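# Refit the band over the carton's corner guard

## Task

Stretch the band back into place so it wraps squarely around the carton and passes over the corner guard; at the finish the guard must still sit where it belongs and the carton must rest flat.

## Robot and tools

Robot: two arms, left_arm and right_arm, on opposite sides of the table. left_arm's base is at (-0.021, +0.474, +0.141) m with quat_wxyz (+0.710, 0, 0, -0.704); right_arm's is at (+0.133, -0.460, +0.050) m with quat_wxyz (+0.707, 0, 0, +0.707). Scene frame: origin at table centre, table top at z = +0.020 m, +z up, left_arm on the +y side. Arm names do not match image left and right.

Frames: each arm reports its hand pose, velocities and targets in its own base frame, and its offsets run along that base's axes, with turns made about its Hand target's position. The fixed camera and the table use the scene frame. Gripper: fingers point along its +x, close along its y. end_effector_position is the midpoint between the fingers, 3 to 4 cm behind the tips; only the final 1.5 cm of each finger face is flat.

execute_actions(actions, cameras): actions is a list of actions; each action is a table of up to 15 rows, one row per 1/30 s step (a short table repeats its last row to fill 15). Every row has 14 numbers in [-1, 1]: left_arm dx, dy, dz, rx, ry, rz, opening, then the same seven for right_arm, always all 14. dx..rz are offsets, not poses: each row counts from that arm's Hand target at the start of the action (rows do not add up), and the next action starts from the new Hand target, so a repeated offset moves again. Scale: 1.0 = 0.6 m or 180 degrees; rx, ry, rz form one rotation vector. Opening is absolute: +1 fully open (0.080 m), -1 closed; empty fingers touch near -0.78. Closing fully takes about 0.6 s or more. Six zeros re-request the current Hand target; the opening is always a command, so 0 means half open—resend the present value to keep a gripper unchanged. An empty actions list returns state and images.

move(target, speed, blend, opening_speed, grip_force, blocking, cameras): target is one 14-number row as above, or a list of up to 15 rows, every row an offset from the same starting Hand targets. Straight paths, all ending together, at least 0.5 s, cut off at 10 s. speed: m/s per arm path, 0.002 to 4.3, default 0.25 (turns up to twice that in rad/s); one value or one per target. blend: metres of corner rounding per target, 0 = stop at each. opening_speed: scale units per second, 0.2 or more. grip_force: newtons per pad, 8 to 34, one value or per arm; it persists. blocking=false returns after about 0.5 s while the move runs. Paths do not avoid obstacles or the other arm; faster moves lag, stray and hit harder, and aiming past a contact presses harder. The move: line reports the ending: done (within 8 mm and 2 degrees), off_target, moving, held, blocked (stopped far from goal by something, now holding still), fault; limits=paced means clipped, limits=held means steps withheld. done does not mean no contact.

wait(seconds 0 to 10, cameras): holds last commands; a running move continues. stop(cameras): brakes the running move. zoom_image(camera, region): camera is cam_high, cam_left_wrist or cam_right_wrist; region [x0, y0, x1, y1] in pixels, at most 504 by 504, of the newest image. finished_scene(scene): ends the scene with its number; irreversible, so call it only when the band is on, the guard seated and the carton flat, and it will stay so unheld.

Cameras: cam_high, cam_left_wrist, cam_right_wrist, each 896x504.

Results: end_effector_position (m), end_effector_quat_wxyz, velocities in each arm's base frame; Hand target (last commanded pose after clipping; next offsets start here); Tool commands; grip_measured (same scale as opening, error up to about 2 mm; a firm grip reads up to 3 mm under the part); grip_effort_n (motor newtons, negative closing, not pad force); joint positions, torques and external torque estimates; Joint velocities reading within noise when still; step readings of position for action calls; Wrist depth as 7x7 cells of mm distance, rows split by " / ", "-" for no data; motor temperatures with MOTOR HOT from 50 °C and an over-temperature hold at 95 °C.

Control notes: each step, commanded orientation is limited to 32 degrees from the measured one. Grippers often stop short or sag and tilt, especially far out; check pose after each move, resend or add the missing offset, and correct tilt. Tiny moves may not happen or go sideways. To grip, command about 0.08 below grip_measured at first contact; less grips lighter.

Avoid: contact torque reaching joint limits (waist 17.6, shoulder 21.8, elbow 21.7, wrist pitch 5.74, wrist yaw 5.72, wrist roll 5.36 N m), which freezes the arm for 10 s; far jumps in one step (over-speed fault); paths near an arm's own base; arms touching each other or a gripper closing on the other arm's fingers; strain on wrist camera cables; slams, hard pushes, dropping or releasing moving parts, and anything leaving the table. Joint ranges (rad): waist -3.054 to 3.054, shoulder 0 to 3.142, elbow 0 to 2.356, wrist pitch and yaw -1.571 to 1.571, wrist roll -3.142 to 3.142. Loose objects may occasionally be nudged by outside pushes.

Each tool is called after "Emit:" as name(argument=value, ...), one argument or row to a line, values as JSON.

## Session

Emit:
execute_actions(
  actions=[],
)

Scene clock: 0.00 s.
left_arm: end_effector_position=(+0.1916, -0.0904, +0.1963) grip_measured=+1.000 grip_effort_n=n/a end_effector_quat_wxyz=(+0.682, +0.110, +0.369, -0.622) | right_arm: end_effector_position=(+0.1986, +0.1441, +0.1248) grip_measured=+1.000 grip_effort_n=n/a end_effector_quat_wxyz=(+0.905, -0.198, +0.342, +0.157)
Joint positions: left_arm=[0.126 1.352 1.101 -1.539 0.857 1.443 0.08] | right_arm=[0.931 0.917 0.545 -0.523 0.508 0.193 0.08]
Joint velocities: within noise
Joint torques (N m): no reading
External joint torques (N m): no reading
Motor temperatures (°C): left_arm=[24 25 28 30 28 28] | right_arm=[31 31 28 31 32 26]
Heat: left arm: hottest wrist pitch 30 °C (+0.0 °C/min); right arm: hottest wrist yaw 32 °C (+0.0 °C/min).
Wrist depth (mm): cam_left_wrist=[1496 1487 1432 - 1223 276 1146 / 399 1587 1678 - 1459 309 - / 376 406 1515 1702 - - 1545 / 352 382 426 478 1835 1727 1335 / 207 356 397 436 - - 1146 / 197 - 368 401 - - - / - - 338 369 387 - -] | cam_right_wrist=[249 266 287 313 344 340 405 / 234 248 271 290 315 321 378 / 223 234 251 270 293 307 347 / 210 222 235 252 273 295 314 / 200 210 224 238 255 276 294 / 194 76 93 224 239 95 84 / - - 201 211 226 233 -]
Hand target: left_arm +0.1918, -0.0905, +0.1968; +0.682, +0.110, +0.368, -0.622 | right_arm +0.1989, +0.1443, +0.1256; +0.906, -0.197, +0.341, +0.157
Tool commands: left_gripper/opening=+1.0 right_gripper/opening=+1.0

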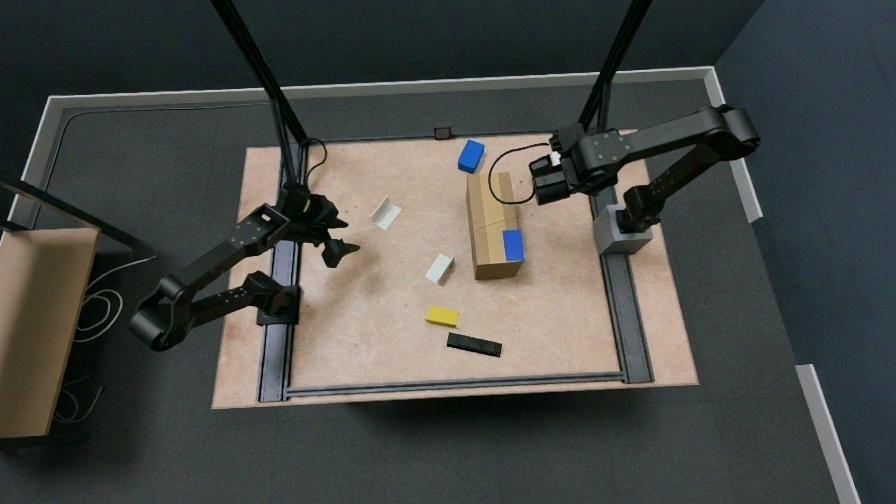

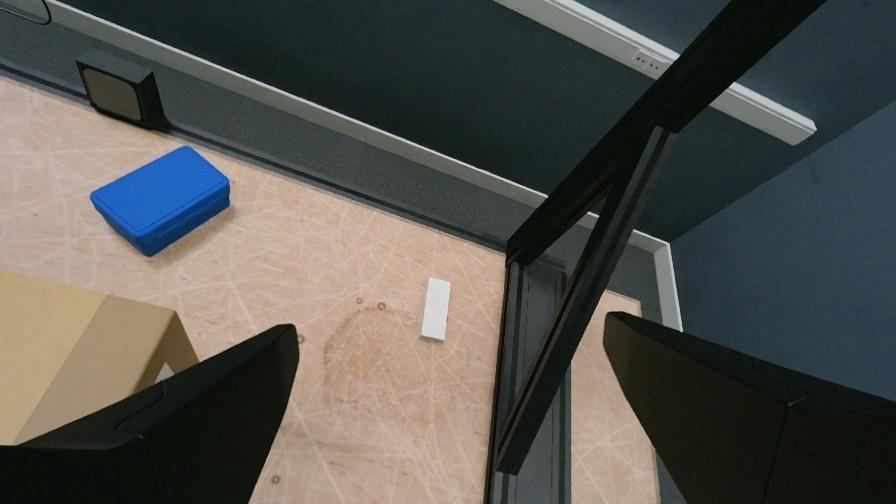

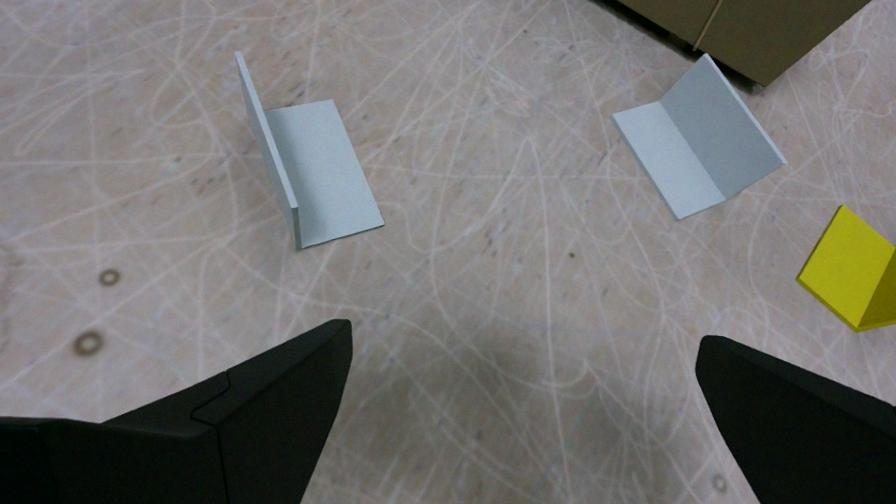

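Emit:
zoom_image(
  camera="cam_high",
  region=[430, 130, 570, 290],
)

Emit:
zoom_image(
  camera="cam_high",
  region=[350, 180, 530, 370],
)

Emit:
zoom_image(
  camera="cam_right_wrist",
  region=[560, 0, 896, 200],
)

Emit:
zoom_image(
  camera="cam_left_wrist",
  region=[0, 100, 300, 400],
)

Scaled by 3.150 from the camera's 896x504 image, which has a finer 1280x720 frame.

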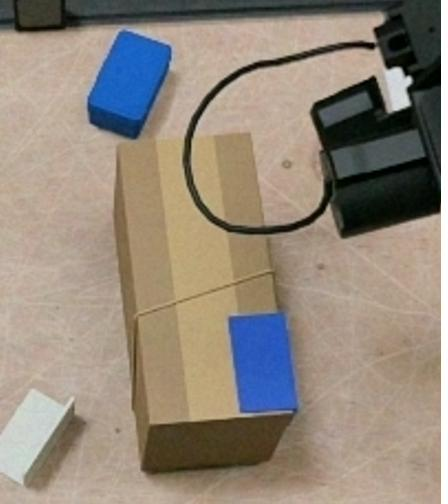

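Scaled by 2.653 from the camera's 896x504 image, which has a finer 1280x720 frame.

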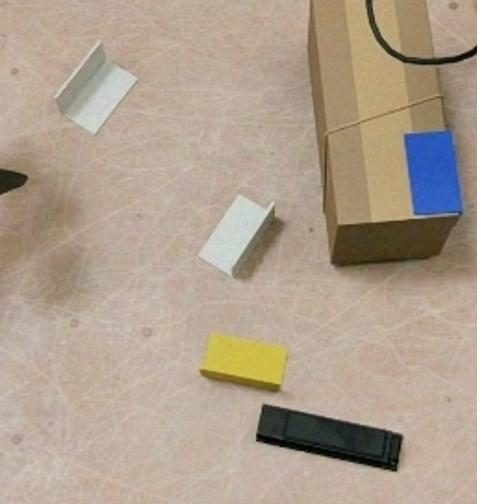

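Scaled by 1.500 from the camera's 896x504 image, which has a finer 1280x720 frame.

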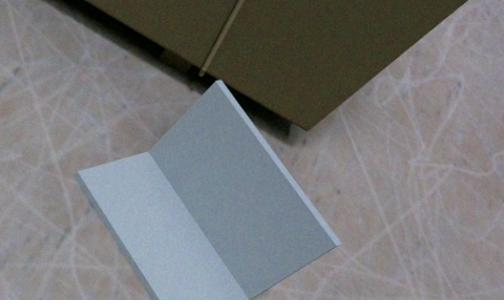

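Scaled by 1.680 from the camera's 896x504 image, which has a finer 1280x720 frame.

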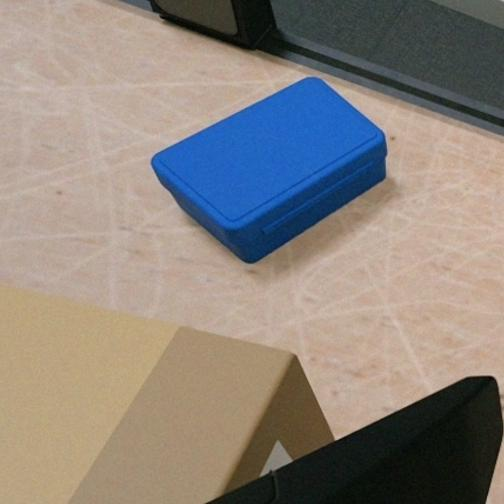

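Emit:
move(
  target=[0.0137,0.051,0.172,0.1487,0.0148,0.409,1,0,0.093,0.157,0.0907,-0.034,-0.1345,1],
  cameras=["all"],
)

Scene clock: 16.60 s.
left_arm: end_effector_position=(+0.1990, -0.0599, +0.2973) grip_measured=+1.000 grip_effort_n=2.1 end_effector_quat_wxyz=(+0.865, +0.000, +0.502, -0.002) | right_arm: end_effector_position=(+0.1982, +0.1977, +0.2175) grip_measured=+1.000 grip_effort_n=-1.6 end_effector_quat_wxyz=(+0.953, -0.003, +0.303, +0.000)
Joint positions: left_arm=[-0.445 1.111 1.498 -1.482 -0.211 -0.39 0.08] | right_arm=[1.207 1.221 1.034 -0.919 0.869 0.983 0.08]
Joint torques (N m): left_arm=[-0.36 -1.71 6.29 1.01 -0.45 -0.02] | right_arm=[0.25 -3.14 8.51 0.93 0.56 0.21]
External joint torques (N m): left_arm=[-0.37 0.3 0.94 -0.05 -0.31 -0.02] | right_arm=[0.25 0.55 2.24 0.02 0.1 0.21]
Motor temperatures (°C): left_arm=[24 26 30 30 28 28] | right_arm=[31 31 33 33 32 26]
Heat: left arm: hottest elbow 30 °C (+7.2 °C/min); right arm: hottest elbow 33 °C (+18.1 °C/min).
Wrist depth (mm): cam_left_wrist=[524 544 548 554 569 1631 1432 / 523 544 534 535 541 1620 1631 / 513 507 366 372 522 1468 1390 / 489 493 417 412 508 530 1390 / 471 481 483 486 493 1441 - / - - 469 474 474 - - / - - 456 462 463 - -] | cam_right_wrist=[- 562 544 372 370 545 573 / 392 457 464 429 425 488 519 / 402 426 432 435 438 453 432 / 389 386 387 391 394 391 388 / 347 350 359 354 358 368 364 / 326 76 86 324 327 94 84 / - - 294 300 301 298 -]
Hand target: left_arm +0.2000, -0.0599, +0.2999; +0.867, +0.001, +0.499, -0.001 | right_arm +0.1988, +0.2002, +0.2197; +0.954, +0.000, +0.301, +0.000
Off the commanded pose: left_arm 0.003 m, 0 deg | right_arm 0.003 m, 0 deg.
move: done

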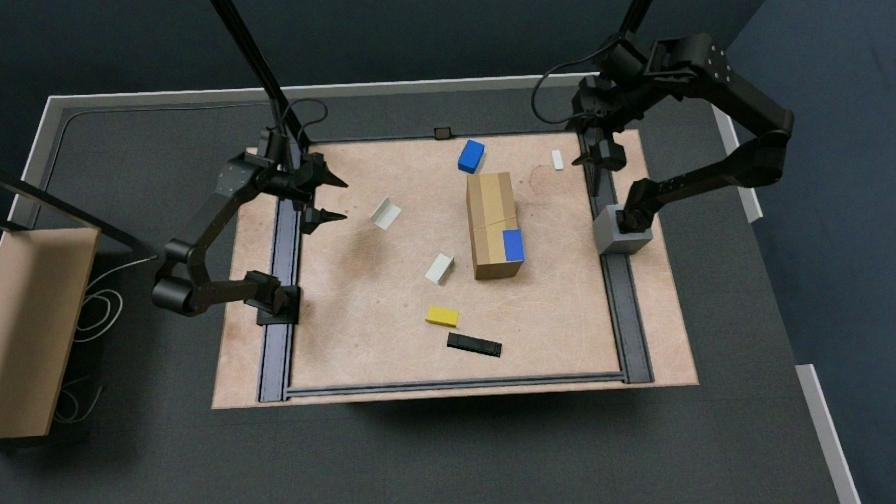

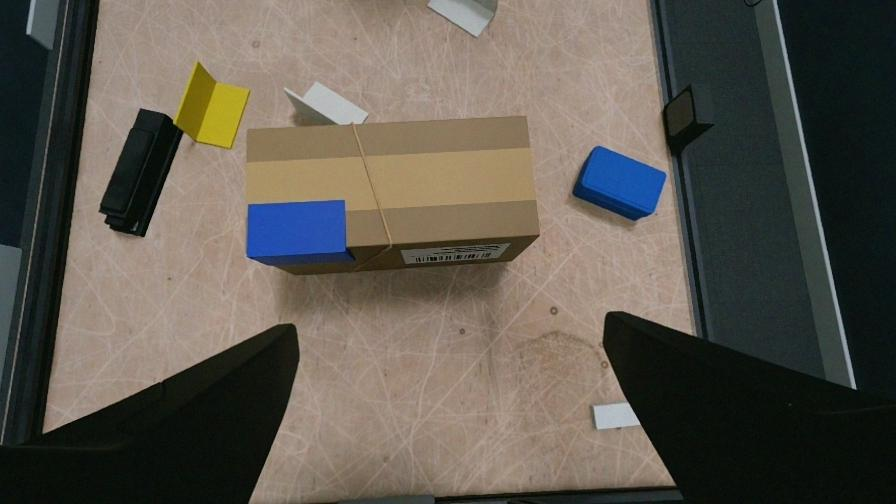

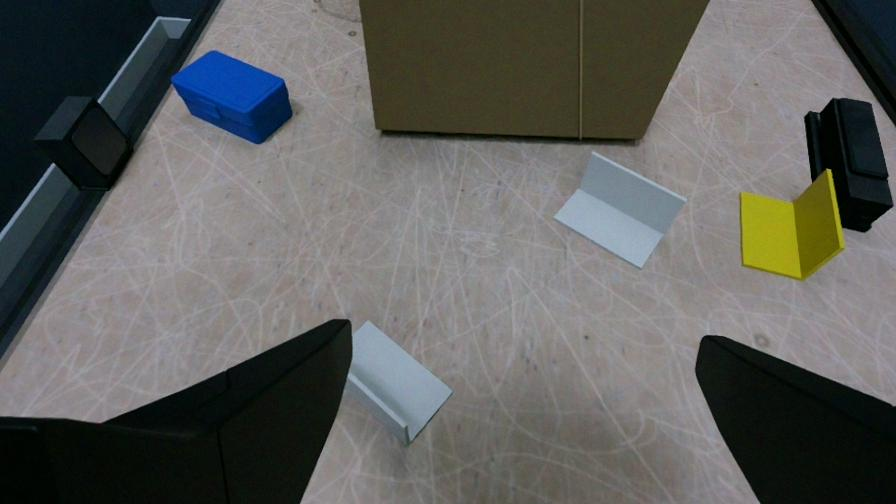

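Emit:
zoom_image(
  camera="cam_left_wrist",
  region=[230, 100, 390, 290],
)

Emit:
zoom_image(
  camera="cam_left_wrist",
  region=[330, 100, 550, 290],
)

Emit:
zoom_image(
  camera="cam_right_wrist",
  region=[350, 0, 720, 160],
)

Scaled by 2.653 from the camera's 896x504 image, which has a finer 1280x720 frame.

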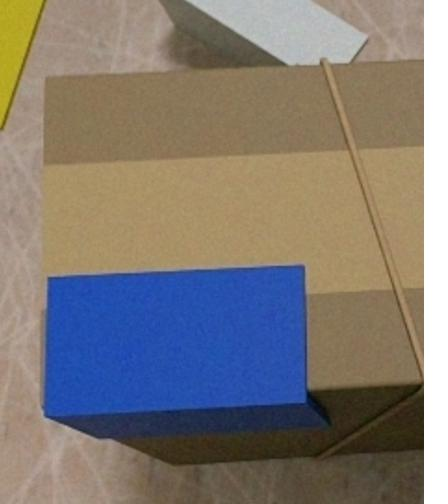

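Scaled by 2.291 from the camera's 896x504 image, which has a finer 1280x720 frame.

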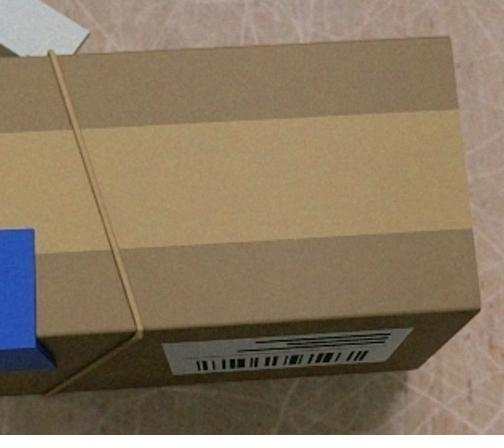

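Scaled by 1.362 from the camera's 896x504 image, which has a finer 1280x720 frame.

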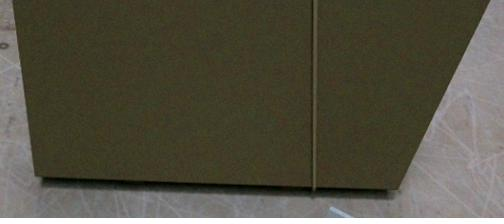

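Emit:
move(
  target=[-0.083,0.05,-0.38,0,-0.194,0,1,0.133,0,0.183,0,0.167,0,1],
  cameras=["all"],
)

Emit:
zoom_image(
  camera="cam_left_wrist",
  region=[200, 0, 648, 252],
)

Emit:
zoom_image(
  camera="cam_right_wrist",
  region=[200, 0, 704, 252],
)

Scene clock: 32.37 s.
left_arm: end_effector_position=(+0.1605, -0.0360, +0.1124) grip_measured=+1.000 grip_effort_n=2.1 end_effector_quat_wxyz=(+0.959, +0.001, +0.284, -0.006) | right_arm: end_effector_position=(+0.2731, +0.1985, +0.3258) grip_measured=+1.000 grip_effort_n=-2.1 end_effector_quat_wxyz=(+0.864, +0.013, +0.503, +0.018)
Joint positions: left_arm=[-0.784 0.195 0.299 -0.841 -0.624 -0.488 0.08] | right_arm=[0.767 1.676 2.084 -1.561 0.316 0.691 0.08]
Joint torques (N m): left_arm=[0.38 1.26 7.05 1.38 -0.14 0.15] | right_arm=[-0.27 -5.38 7.44 0.89 0.1 -0.13]
External joint torques (N m): left_arm=[0.37 0.21 0.77 0.04 0.13 0.14] | right_arm=[-0.24 0.69 2.22 -0.07 -0.12 -0.13]
Heat: left arm: hottest elbow 31 °C (+5.6 °C/min); right arm: hottest elbow 36 °C (+14.8 °C/min).
Wrist depth (mm): cam_left_wrist=[1496 628 637 675 667 1740 1374 / 1441 536 541 293 549 1753 1477 / 460 263 253 248 250 464 1545 / 386 248 235 252 266 386 1350 / 348 350 298 326 328 365 365 / 326 - 314 315 309 - - / - - 285 286 285 - -] | cam_right_wrist=[1638 487 475 391 387 427 448 / 1533 469 464 456 450 444 436 / 1524 460 454 449 442 434 424 / 1516 451 445 437 430 425 419 / 1457 443 434 428 420 418 411 / 1426 76 94 419 413 94 84 / - - 413 411 403 401 -]
Hand target: left_arm +0.1609, -0.0364, +0.1163; +0.959, -0.002, +0.282, -0.008 (not the last commanded pose) | right_arm +0.2755, +0.2001, +0.3252; +0.849, +0.000, +0.529, +0.000 (not the last commanded pose)
Off the commanded pose: left_arm 0.042 m, 8 deg | right_arm 0.007 m, 5 deg.
joint sent to its limit (right arm) — joint 4 (wrist pitch), lower limit.
move: held (left_arm; a check stopped the path), off_target (right_arm; braked when a check withheld steps of left_arm); limits=held
pose unreachable (left arm): on one or more control steps of this call, first in action 0 (counted from 0), this arm could not follow its commanded pose, so it was not sent that pose on those steps. It may still have moved: this result reports where it is.
cause: moving toward the commanded pose would bring two parts of the arm too close to each other (joints 3 (elbow) to 5 (wrist yaw) lie between them).

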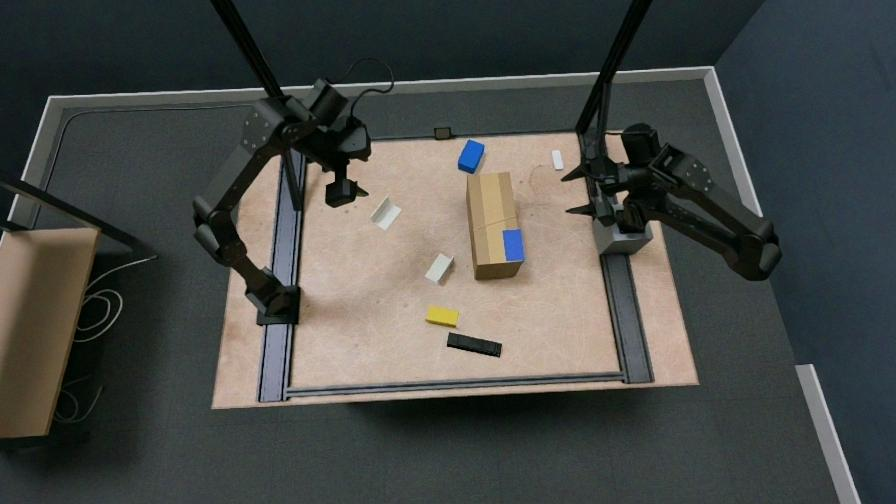

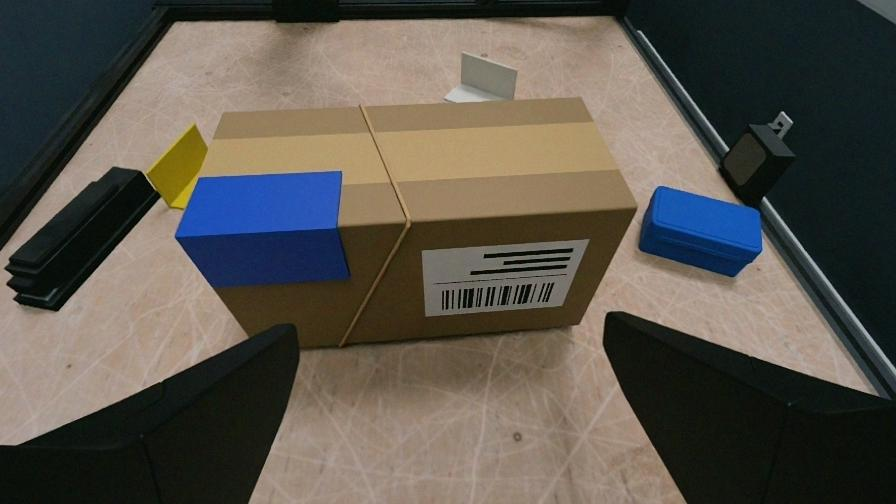

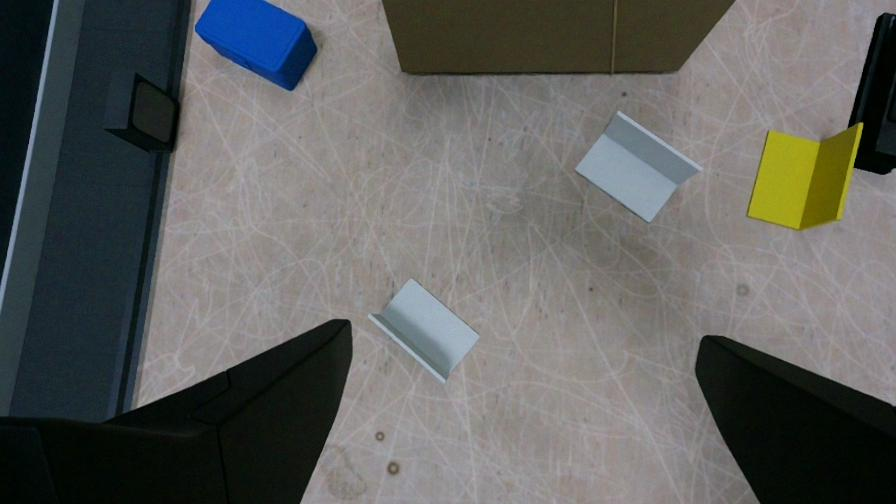

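Scaled by 1.125 from the camera's 896x504 image, which has a finer 1280x720 frame.

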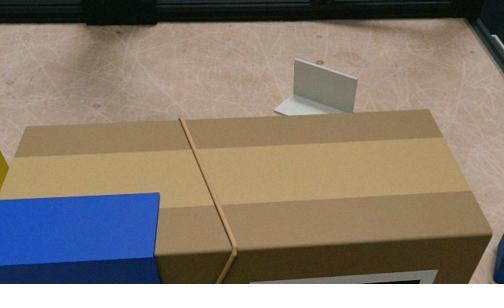

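Scaled by 1.000.

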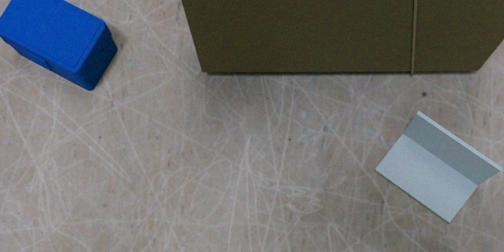

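Emit:
move(
  target=[0.132,0.037,-0.09,0,0.068,0.005,-0.2,-0.026,-0.034,-0.109,0,-0.105,0,-0.2],
  cameras=["all"],
  speed=0.15,
)

Scene clock: 54.67 s.
left_arm: end_effector_position=(+0.2366, -0.0138, +0.0578) grip_measured=-0.196 grip_effort_n=-15.6 end_effector_quat_wxyz=(+0.922, -0.004, +0.388, +0.002) | right_arm: end_effector_position=(+0.2618, +0.1813, +0.2592) grip_measured=-0.198 grip_effort_n=-15.1 end_effector_quat_wxyz=(+0.923, +0.000, +0.385, -0.001)
Joint positions: left_arm=[-0.105 0.871 0.26 -0.19 -0.074 -0.084 0.026] | right_arm=[0.861 1.335 1.347 -1.011 0.565 0.693 0.026]
Joint torques (N m): left_arm=[0.18 -1.53 7.43 1.66 0.14 0.14] | right_arm=[0.26 -6.66 6.2 1.36 0.41 -0.04]
External joint torques (N m): left_arm=[0.19 0.04 0.97 0.24 0.18 0.14] | right_arm=[0.3 -2.13 -0.11 0.23 0.1 -0.04]
Heat: left arm: hottest elbow 34 °C (+6.6 °C/min); right arm: hottest elbow 35 °C (+7.7 °C/min).
Wrist depth (mm): cam_left_wrist=[362 161 164 167 170 172 402 / - 146 149 151 153 155 348 / 130 128 133 137 141 142 145 / 124 125 137 143 151 161 288 / 258 253 184 203 224 268 275 / 240 246 - 247 - 257 259 / - - - 231 - - -] | cam_right_wrist=[2044 491 479 327 327 483 496 / 1561 418 451 395 392 453 465 / 425 425 425 427 432 429 410 / 401 398 398 398 391 400 394 / 374 374 375 374 376 376 376 / 352 356 - 353 98 359 354 / - - - 333 327 - -]
Hand target: left_arm +0.2400, -0.0142, +0.0622; +0.924, -0.005, +0.383, +0.000 | right_arm +0.2599, +0.1797, +0.2599; +0.924, +0.000, +0.382, +0.000
Off the commanded pose: left_arm 0.006 m, 1 deg | right_arm 0.003 m, 0 deg.
move: done

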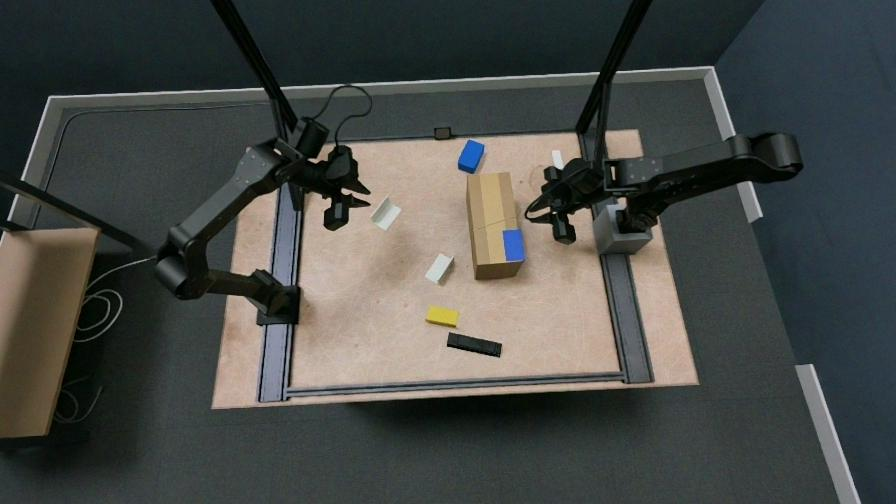

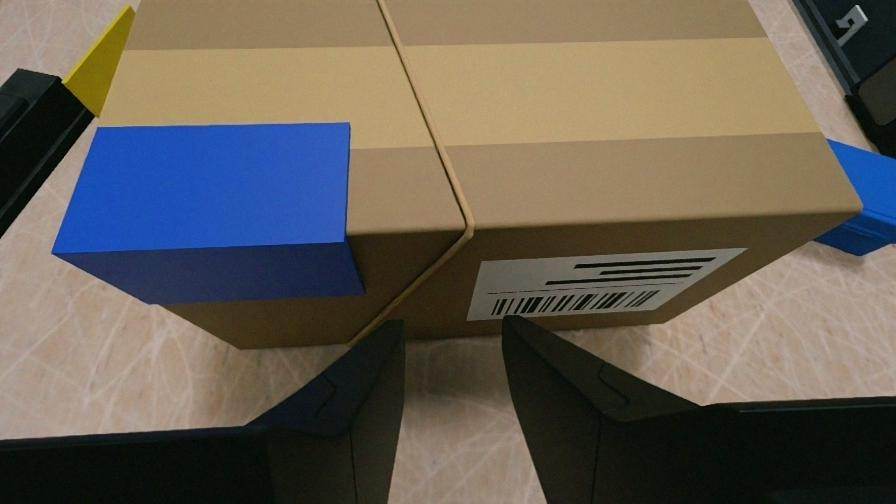

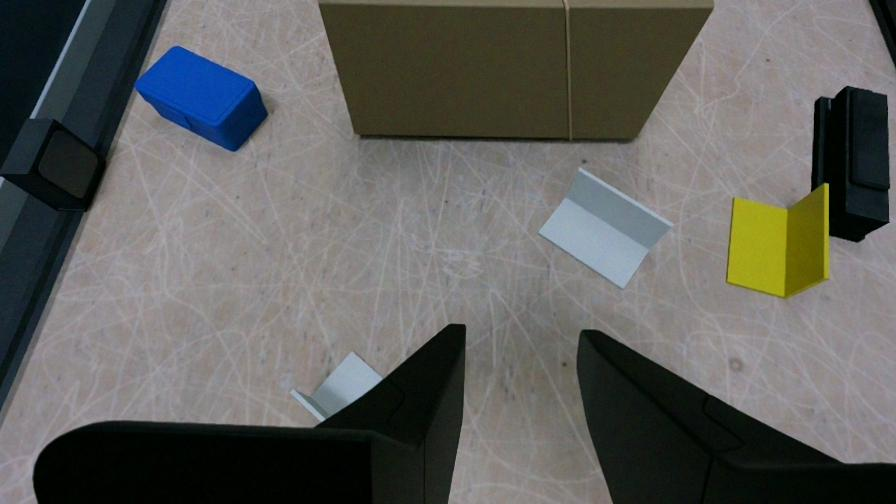

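Emit:
move(
  target=[0.0407,-0.0117,-0.028,0,0,0,-0.2,-0.05,0,0.05,0,-0.08,0,-0.2],
  cameras=["cam_left_wrist","cam_right_wrist"],
  speed=0.1,
)

Scene clock: 61.50 s.
left_arm: end_effector_position=(+0.2607, -0.0208, +0.0417) grip_measured=-0.196 grip_effort_n=-15.6 end_effector_quat_wxyz=(+0.922, -0.005, +0.388, -0.001) | right_arm: end_effector_position=(+0.2314, +0.1814, +0.2898) grip_measured=-0.198 grip_effort_n=-15.1 end_effector_quat_wxyz=(+0.964, -0.004, +0.266, +0.000)
Joint positions: left_arm=[-0.126 1.101 0.268 0.032 -0.081 -0.099 0.026] | right_arm=[1.058 1.195 1.237 -0.926 0.847 0.733 0.026]
Joint torques (N m): left_arm=[-0.42 -2.13 6.74 1.63 -0.32 -0.04] | right_arm=[0.23 -5.36 6.2 1.41 0.49 0.21]
External joint torques (N m): left_arm=[-0.41 0.33 0.87 0.22 -0.28 -0.05] | right_arm=[0.24 -1.86 -0.1 0.24 0.1 0.21]
Motor temperatures (°C): left_arm=[24 25 35 34 28 27] | right_arm=[31 34 35 33 32 26]
Heat: left arm: hottest elbow 35 °C (+7.1 °C/min); right arm: hottest elbow 35 °C (+6.1 °C/min).
Wrist depth (mm): cam_left_wrist=[136 138 140 143 147 148 364 / 124 124 127 132 134 133 138 / - - 117 117 120 121 124 / - - 106 110 111 115 116 / 102 105 113 137 139 167 256 / 225 197 - 228 - 242 245 / - - - 215 - - -] | cam_right_wrist=[1570 - 731 500 809 845 1735 / - 2077 631 412 415 676 687 / 1648 594 551 432 425 582 590 / 1457 485 500 492 491 514 499 / 1490 442 448 452 446 456 456 / 398 408 - 407 89 413 417 / - - - 371 - - 395]
Hand target: left_arm +0.2645, -0.0212, +0.0455; +0.924, -0.005, +0.383, +0.000 | right_arm +0.2299, +0.1796, +0.2898; +0.965, +0.000, +0.263, +0.000
Off the commanded pose: left_arm 0.005 m, 1 deg | right_arm 0.002 m, 1 deg.
move: done
Images, in order (width x height): cam_left_wrist 896x504, cam_right_wrist 896x504.

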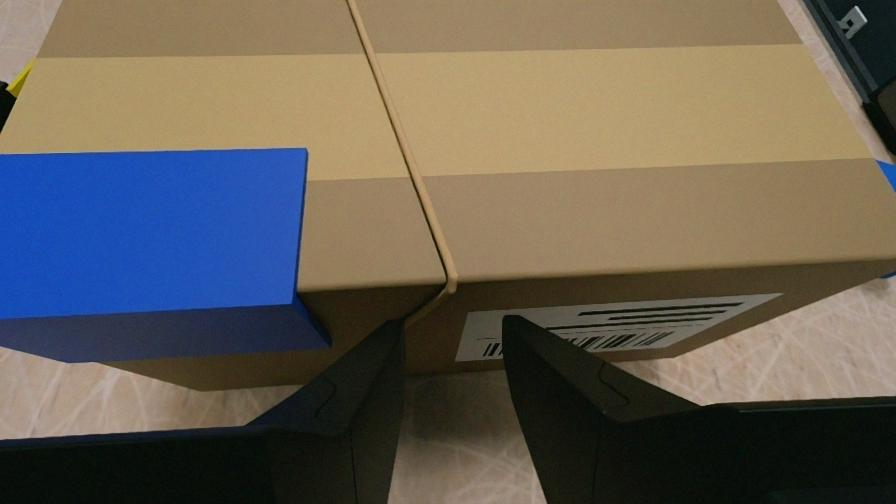

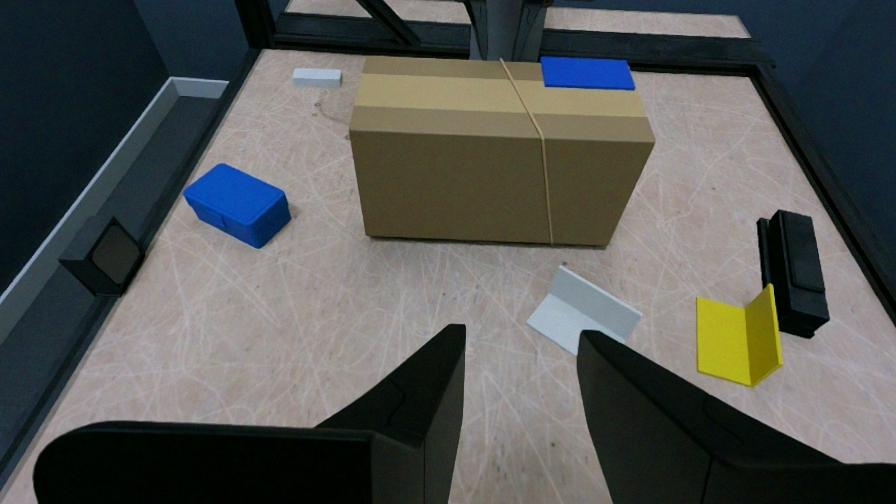

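Emit:
move(
  target=[0.0150,-0.0006,-0.0115,0,0,0,-0.2,0,0,0,0,0,0,-0.2],
  cameras=["cam_left_wrist"],
  speed=0.05,
)

Emit:
zoom_image(
  camera="cam_left_wrist",
  region=[348, 230, 558, 400],
)

Emit:
zoom_image(
  camera="cam_right_wrist",
  region=[340, 20, 680, 260],
)

Scene clock: 67.20 s.
left_arm: end_effector_position=(+0.2681, -0.0217, +0.0342) grip_measured=-0.196 grip_effort_n=-15.6 end_effector_quat_wxyz=(+0.921, -0.005, +0.391, -0.001) | right_arm: end_effector_position=(+0.2313, +0.1815, +0.2898) grip_measured=-0.198 grip_effort_n=-15.1 end_effector_quat_wxyz=(+0.964, -0.003, +0.266, +0.000)
Joint positions: left_arm=[-0.126 1.183 0.273 0.105 -0.081 -0.099 0.026] | right_arm=[1.059 1.195 1.237 -0.926 0.847 0.733 0.026]
Joint torques (N m): left_arm=[0.08 -1.94 6.49 2.09 -0.22 0.09] | right_arm=[0.25 -5.38 6.2 1.41 0.49 0.21]
External joint torques (N m): left_arm=[0.05 0.86 0.85 0.68 -0.17 0.09] | right_arm=[0.25 -1.86 -0.12 0.24 0.1 0.2]
Heat: left arm: hottest wrist pitch 35 °C (+6.1 °C/min); right arm: hottest elbow 35 °C (+4.1 °C/min).
Wrist depth (mm): cam_left_wrist=[123 126 127 132 134 134 137 / 113 115 117 118 119 124 124 / - - 103 107 109 111 114 / - 95 98 99 102 102 103 / - 90 98 103 124 138 245 / 214 180 - 219 - 233 237 / - - - 210 - - -] | cam_right_wrist=[1794 - 719 461 733 717 1870 / 1794 2180 634 413 420 671 1782 / - 589 565 433 426 582 570 / 452 492 495 490 493 512 510 / 1499 441 449 450 432 465 453 / 400 406 - 407 89 416 418 / - - - 372 - - 395]
Hand target: left_arm +0.2735, -0.0215, +0.0387; +0.924, -0.005, +0.383, +0.000 | right_arm +0.2298, +0.1797, +0.2898; +0.965, +0.000, +0.263, +0.000
Off the commanded pose: left_arm 0.007 m, 1 deg | right_arm 0.002 m, 0 deg.
move: done
Images, in order (width x height): cam_left_wrist 896x504.

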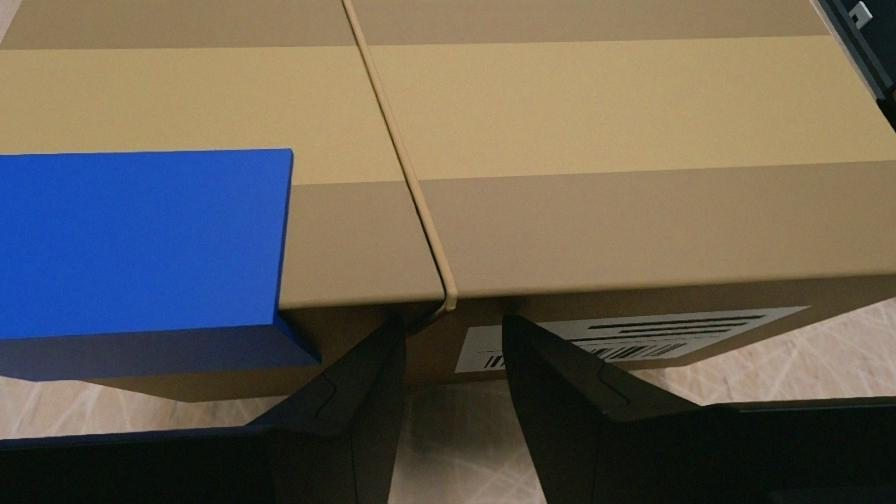

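Scaled by 2.400 from the camera's 896x504 image, which has a finer 1280x720 frame.

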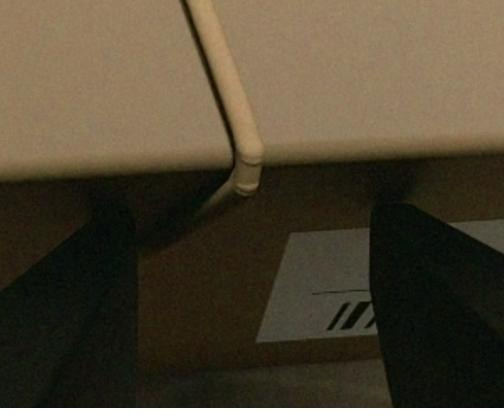

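This scene's latest camera images include none from cam_right_wrist. They are from: cam_left_wrist. cam_right_wrist's image comes with the result of a call that names it in "cameras".

Emit:
move(
  target=[
    [-0.008,0,0.005,0,0,0,-0.2,0,0,0,0,0,0,-0.2],
    [0.0015,-0.001,0.0085,0,0,0,-0.2,0,0,0,0,0,0,-0.2],
  ],
  cameras=["cam_left_wrist","cam_right_wrist"],
  speed=0.05,
)

Emit:
zoom_image(
  camera="cam_left_wrist",
  region=[348, 230, 558, 400],
)

Emit:
zoom_image(
  camera="cam_right_wrist",
  region=[340, 20, 680, 260],
)

Scene clock: 73.43 s.
left_arm: end_effector_position=(+0.2681, -0.0216, +0.0382) grip_measured=-0.196 grip_effort_n=-15.6 end_effector_quat_wxyz=(+0.921, -0.005, +0.391, -0.001) | right_arm: end_effector_position=(+0.2313, +0.1815, +0.2898) grip_measured=-0.198 grip_effort_n=-15.1 end_effector_quat_wxyz=(+0.964, -0.003, +0.266, +0.000)
Joint positions: left_arm=[-0.126 1.165 0.284 0.074 -0.082 -0.099 0.026] | right_arm=[1.059 1.195 1.237 -0.926 0.847 0.733 0.026]
Joint torques (N m): left_arm=[0.16 -1.94 7.32 1.76 -0.22 -0.02] | right_arm=[0.26 -5.36 6.18 1.42 0.49 0.21]
External joint torques (N m): left_arm=[0.15 0.82 1.56 0.34 -0.17 -0.03] | right_arm=[0.27 -1.84 -0.14 0.25 0.1 0.21]
Heat: left arm: hottest wrist pitch 36 °C (+7.1 °C/min); right arm: hottest elbow 35 °C (+3.0 °C/min).
Wrist depth (mm): cam_left_wrist=[130 132 133 137 139 140 145 / 118 119 123 124 127 128 131 / - 114 112 113 115 117 119 / - 98 102 105 107 107 108 / - 94 99 100 123 139 248 / 218 180 - 222 - 238 240 / - - - 214 - - -] | cam_right_wrist=[- 2093 729 473 690 859 - / - 2180 632 411 415 676 1702 / 1724 595 564 432 429 582 591 / 1457 494 497 489 489 514 498 / 1533 443 446 451 446 444 453 / 400 406 - 406 89 414 417 / - - - 372 - - 394]
Hand target: left_arm +0.2744, -0.0221, +0.0437; +0.924, -0.005, +0.383, +0.000 | right_arm +0.2298, +0.1797, +0.2898; +0.965, +0.000, +0.263, +0.000
Off the commanded pose: left_arm 0.008 m, 1 deg | right_arm 0.002 m, 0 deg.
move: done
Images, in order (width x height): cam_left_wrist 896x504, cam_right_wrist 896x504.

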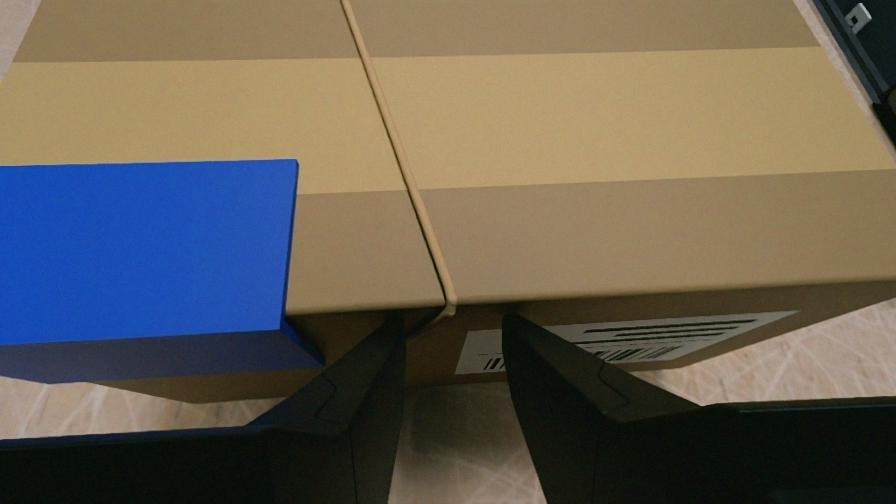

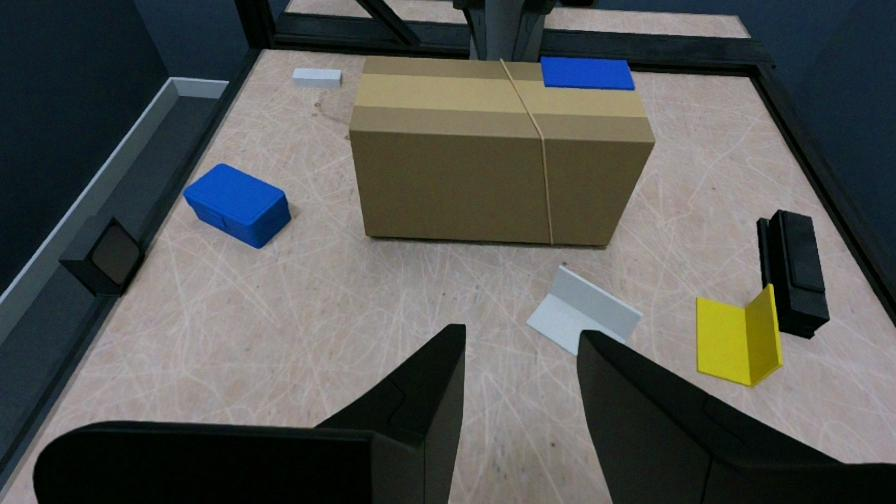

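Scaled by 2.400 from the camera's 896x504 image, which has a finer 1280x720 frame.

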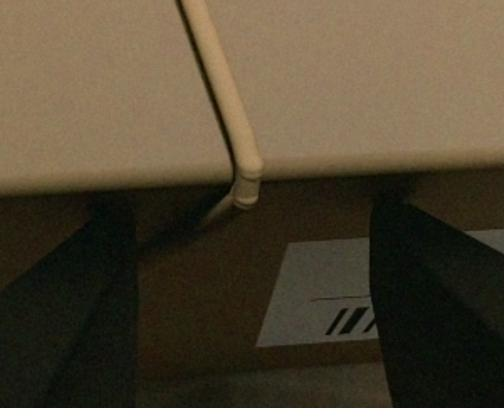

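Scaled by 1.482 from the camera's 896x504 image, which has a finer 1280x720 frame.

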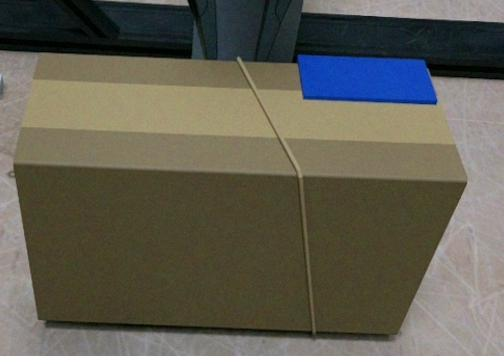

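Emit:
move(
  target=[
    [-0.005,0,0.005,0,0,0,-0.2,0,0,0,0,0,0,-0.2],
    [0.000,-0.001,0.0083,0,0,0,-0.2,0,0,0,0,0,0,-0.2],
  ],
  cameras=["cam_left_wrist"],
  speed=0.05,
)

Emit:
zoom_image(
  camera="cam_left_wrist",
  region=[348, 230, 558, 400],
)

Scene clock: 77.03 s.
left_arm: end_effector_position=(+0.2679, -0.0218, +0.0416) grip_measured=-0.196 grip_effort_n=-15.1 end_effector_quat_wxyz=(+0.920, -0.005, +0.393, -0.001) | right_arm: end_effector_position=(+0.2313, +0.1815, +0.2898) grip_measured=-0.198 grip_effort_n=-15.1 end_effector_quat_wxyz=(+0.964, -0.003, +0.266, +0.000)
Joint positions: left_arm=[-0.128 1.15 0.298 0.042 -0.083 -0.101 0.026] | right_arm=[1.059 1.195 1.237 -0.926 0.847 0.733 0.026]
Joint torques (N m): left_arm=[-0.22 -2.33 7.35 1.73 -0.36 -0.09] | right_arm=[0.26 -5.37 6.19 1.41 0.49 0.21]
External joint torques (N m): left_arm=[-0.22 0.38 1.59 0.33 -0.31 -0.09] | right_arm=[0.26 -1.85 -0.13 0.24 0.1 0.21]
Heat: left arm: hottest wrist pitch 36 °C (+6.1 °C/min); right arm: hottest elbow 35 °C (+2.0 °C/min).
Wrist depth (mm): cam_left_wrist=[133 135 139 140 144 144 362 / 122 122 126 128 131 131 135 / - 115 115 115 118 120 122 / - - 104 108 109 109 112 / - 96 101 112 127 141 252 / 221 171 - 225 - 239 243 / - - - 215 - - -] | cam_right_wrist=[1939 2637 758 492 523 868 2110 / - 2162 629 414 415 680 1669 / 1735 2110 547 431 427 582 593 / 446 491 496 493 493 514 495 / 1507 441 447 450 449 457 454 / 399 406 - 408 89 411 419 / - - - 371 - - 395]
Hand target: left_arm +0.2743, -0.0227, +0.0487; +0.924, -0.005, +0.383, +0.000 | right_arm +0.2298, +0.1797, +0.2898; +0.965, +0.000, +0.263, +0.000
Off the commanded pose: left_arm 0.010 m, 1 deg | right_arm 0.002 m, 0 deg.
move: off_target (left_arm)
Images, in order (width x height): cam_left_wrist 896x504.

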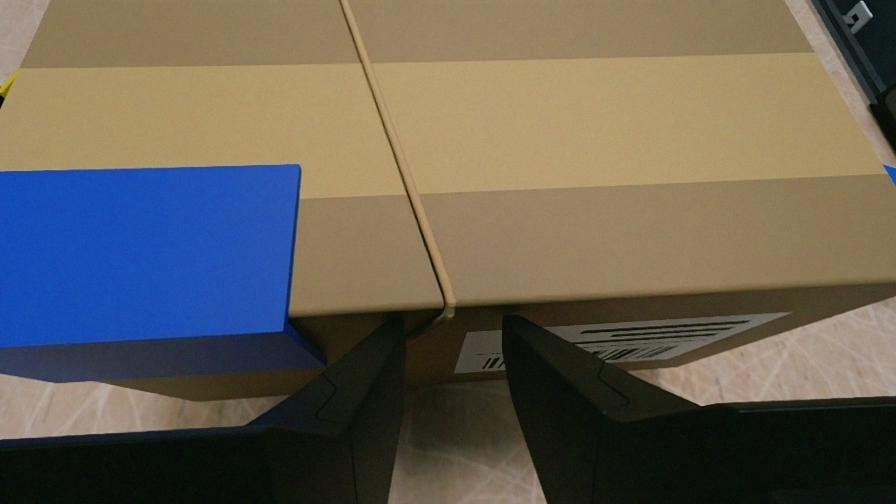

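Scaled by 2.400 from the camera's 896x504 image, which has a finer 1280x720 frame.

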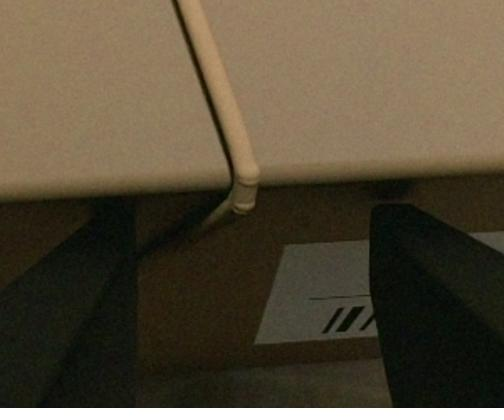

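Emit:
move(
  target=[0.000,0.001,0.003,0,0,0,-1,0,0,0,0,0,0,-0.2],
  cameras=["cam_left_wrist"],
  speed=0.05,
  opening_speed=0.6,
)

Emit:
zoom_image(
  camera="cam_left_wrist",
  region=[348, 230, 558, 400],
)

Scene clock: 81.00 s.
left_arm: end_effector_position=(+0.2680, -0.0213, +0.0421) grip_measured=-0.757 grip_effort_n=-83.5 end_effector_quat_wxyz=(+0.919, -0.004, +0.395, +0.001) | right_arm: end_effector_position=(+0.2313, +0.1815, +0.2898) grip_measured=-0.198 grip_effort_n=-15.1 end_effector_quat_wxyz=(+0.964, -0.003, +0.266, +0.000)
Joint positions: left_arm=[-0.128 1.151 0.304 0.03 -0.086 -0.101 0.001] | right_arm=[1.059 1.195 1.237 -0.926 0.847 0.733 0.026]
Joint torques (N m): left_arm=[0.04 -3.33 7.18 1.69 -0.1 0.07] | right_arm=[0.25 -5.37 6.19 1.42 0.49 0.21]
External joint torques (N m): left_arm=[0.05 -0.57 1.35 0.29 -0.06 0.06] | right_arm=[0.25 -1.84 -0.17 0.23 0.1 0.2]
Heat: left arm: hottest wrist pitch 36 °C (+6.0 °C/min); right arm: hottest shoulder 35 °C (+4.0 °C/min).
Wrist depth (mm): cam_left_wrist=[134 136 138 140 144 144 150 / - 123 126 128 131 130 134 / - 116 116 115 119 120 122 / - - 105 108 110 109 112 / - 97 102 103 129 139 249 / 223 200 - - 234 239 242 / - - - - - - -] | cam_right_wrist=[1925 2060 737 466 719 822 - / - 2144 629 411 417 675 - / 2110 1897 564 432 427 586 581 / 417 485 497 492 494 514 494 / 1516 443 449 450 443 455 453 / 400 407 - 407 89 413 417 / - - - 373 - - 395]
Hand target: left_arm +0.2744, -0.0221, +0.0504; +0.924, -0.005, +0.383, +0.000 | right_arm +0.2298, +0.1797, +0.2898; +0.965, +0.000, +0.263, +0.000
Off the commanded pose: left_arm 0.011 m, 2 deg | right_arm 0.002 m, 0 deg.
move: off_target (left_arm)
Images, in order (width x height): cam_left_wrist 896x504.

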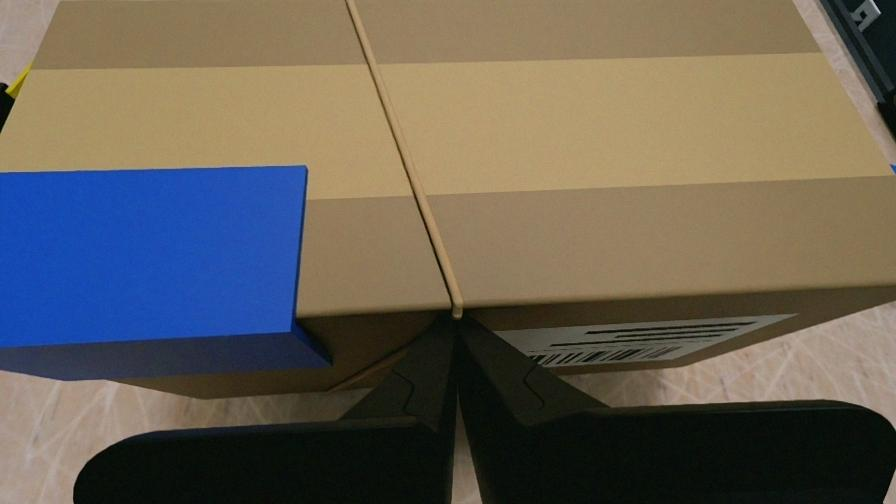

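Scaled by 2.400 from the camera's 896x504 image, which has a finer 1280x720 frame.

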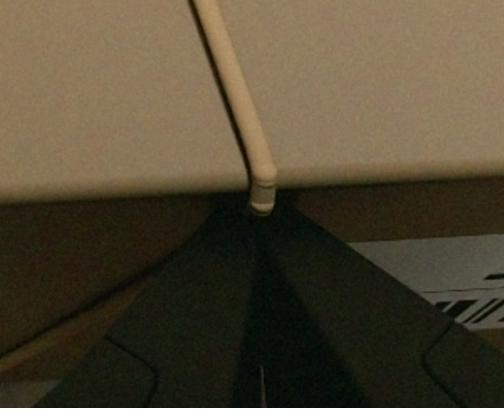

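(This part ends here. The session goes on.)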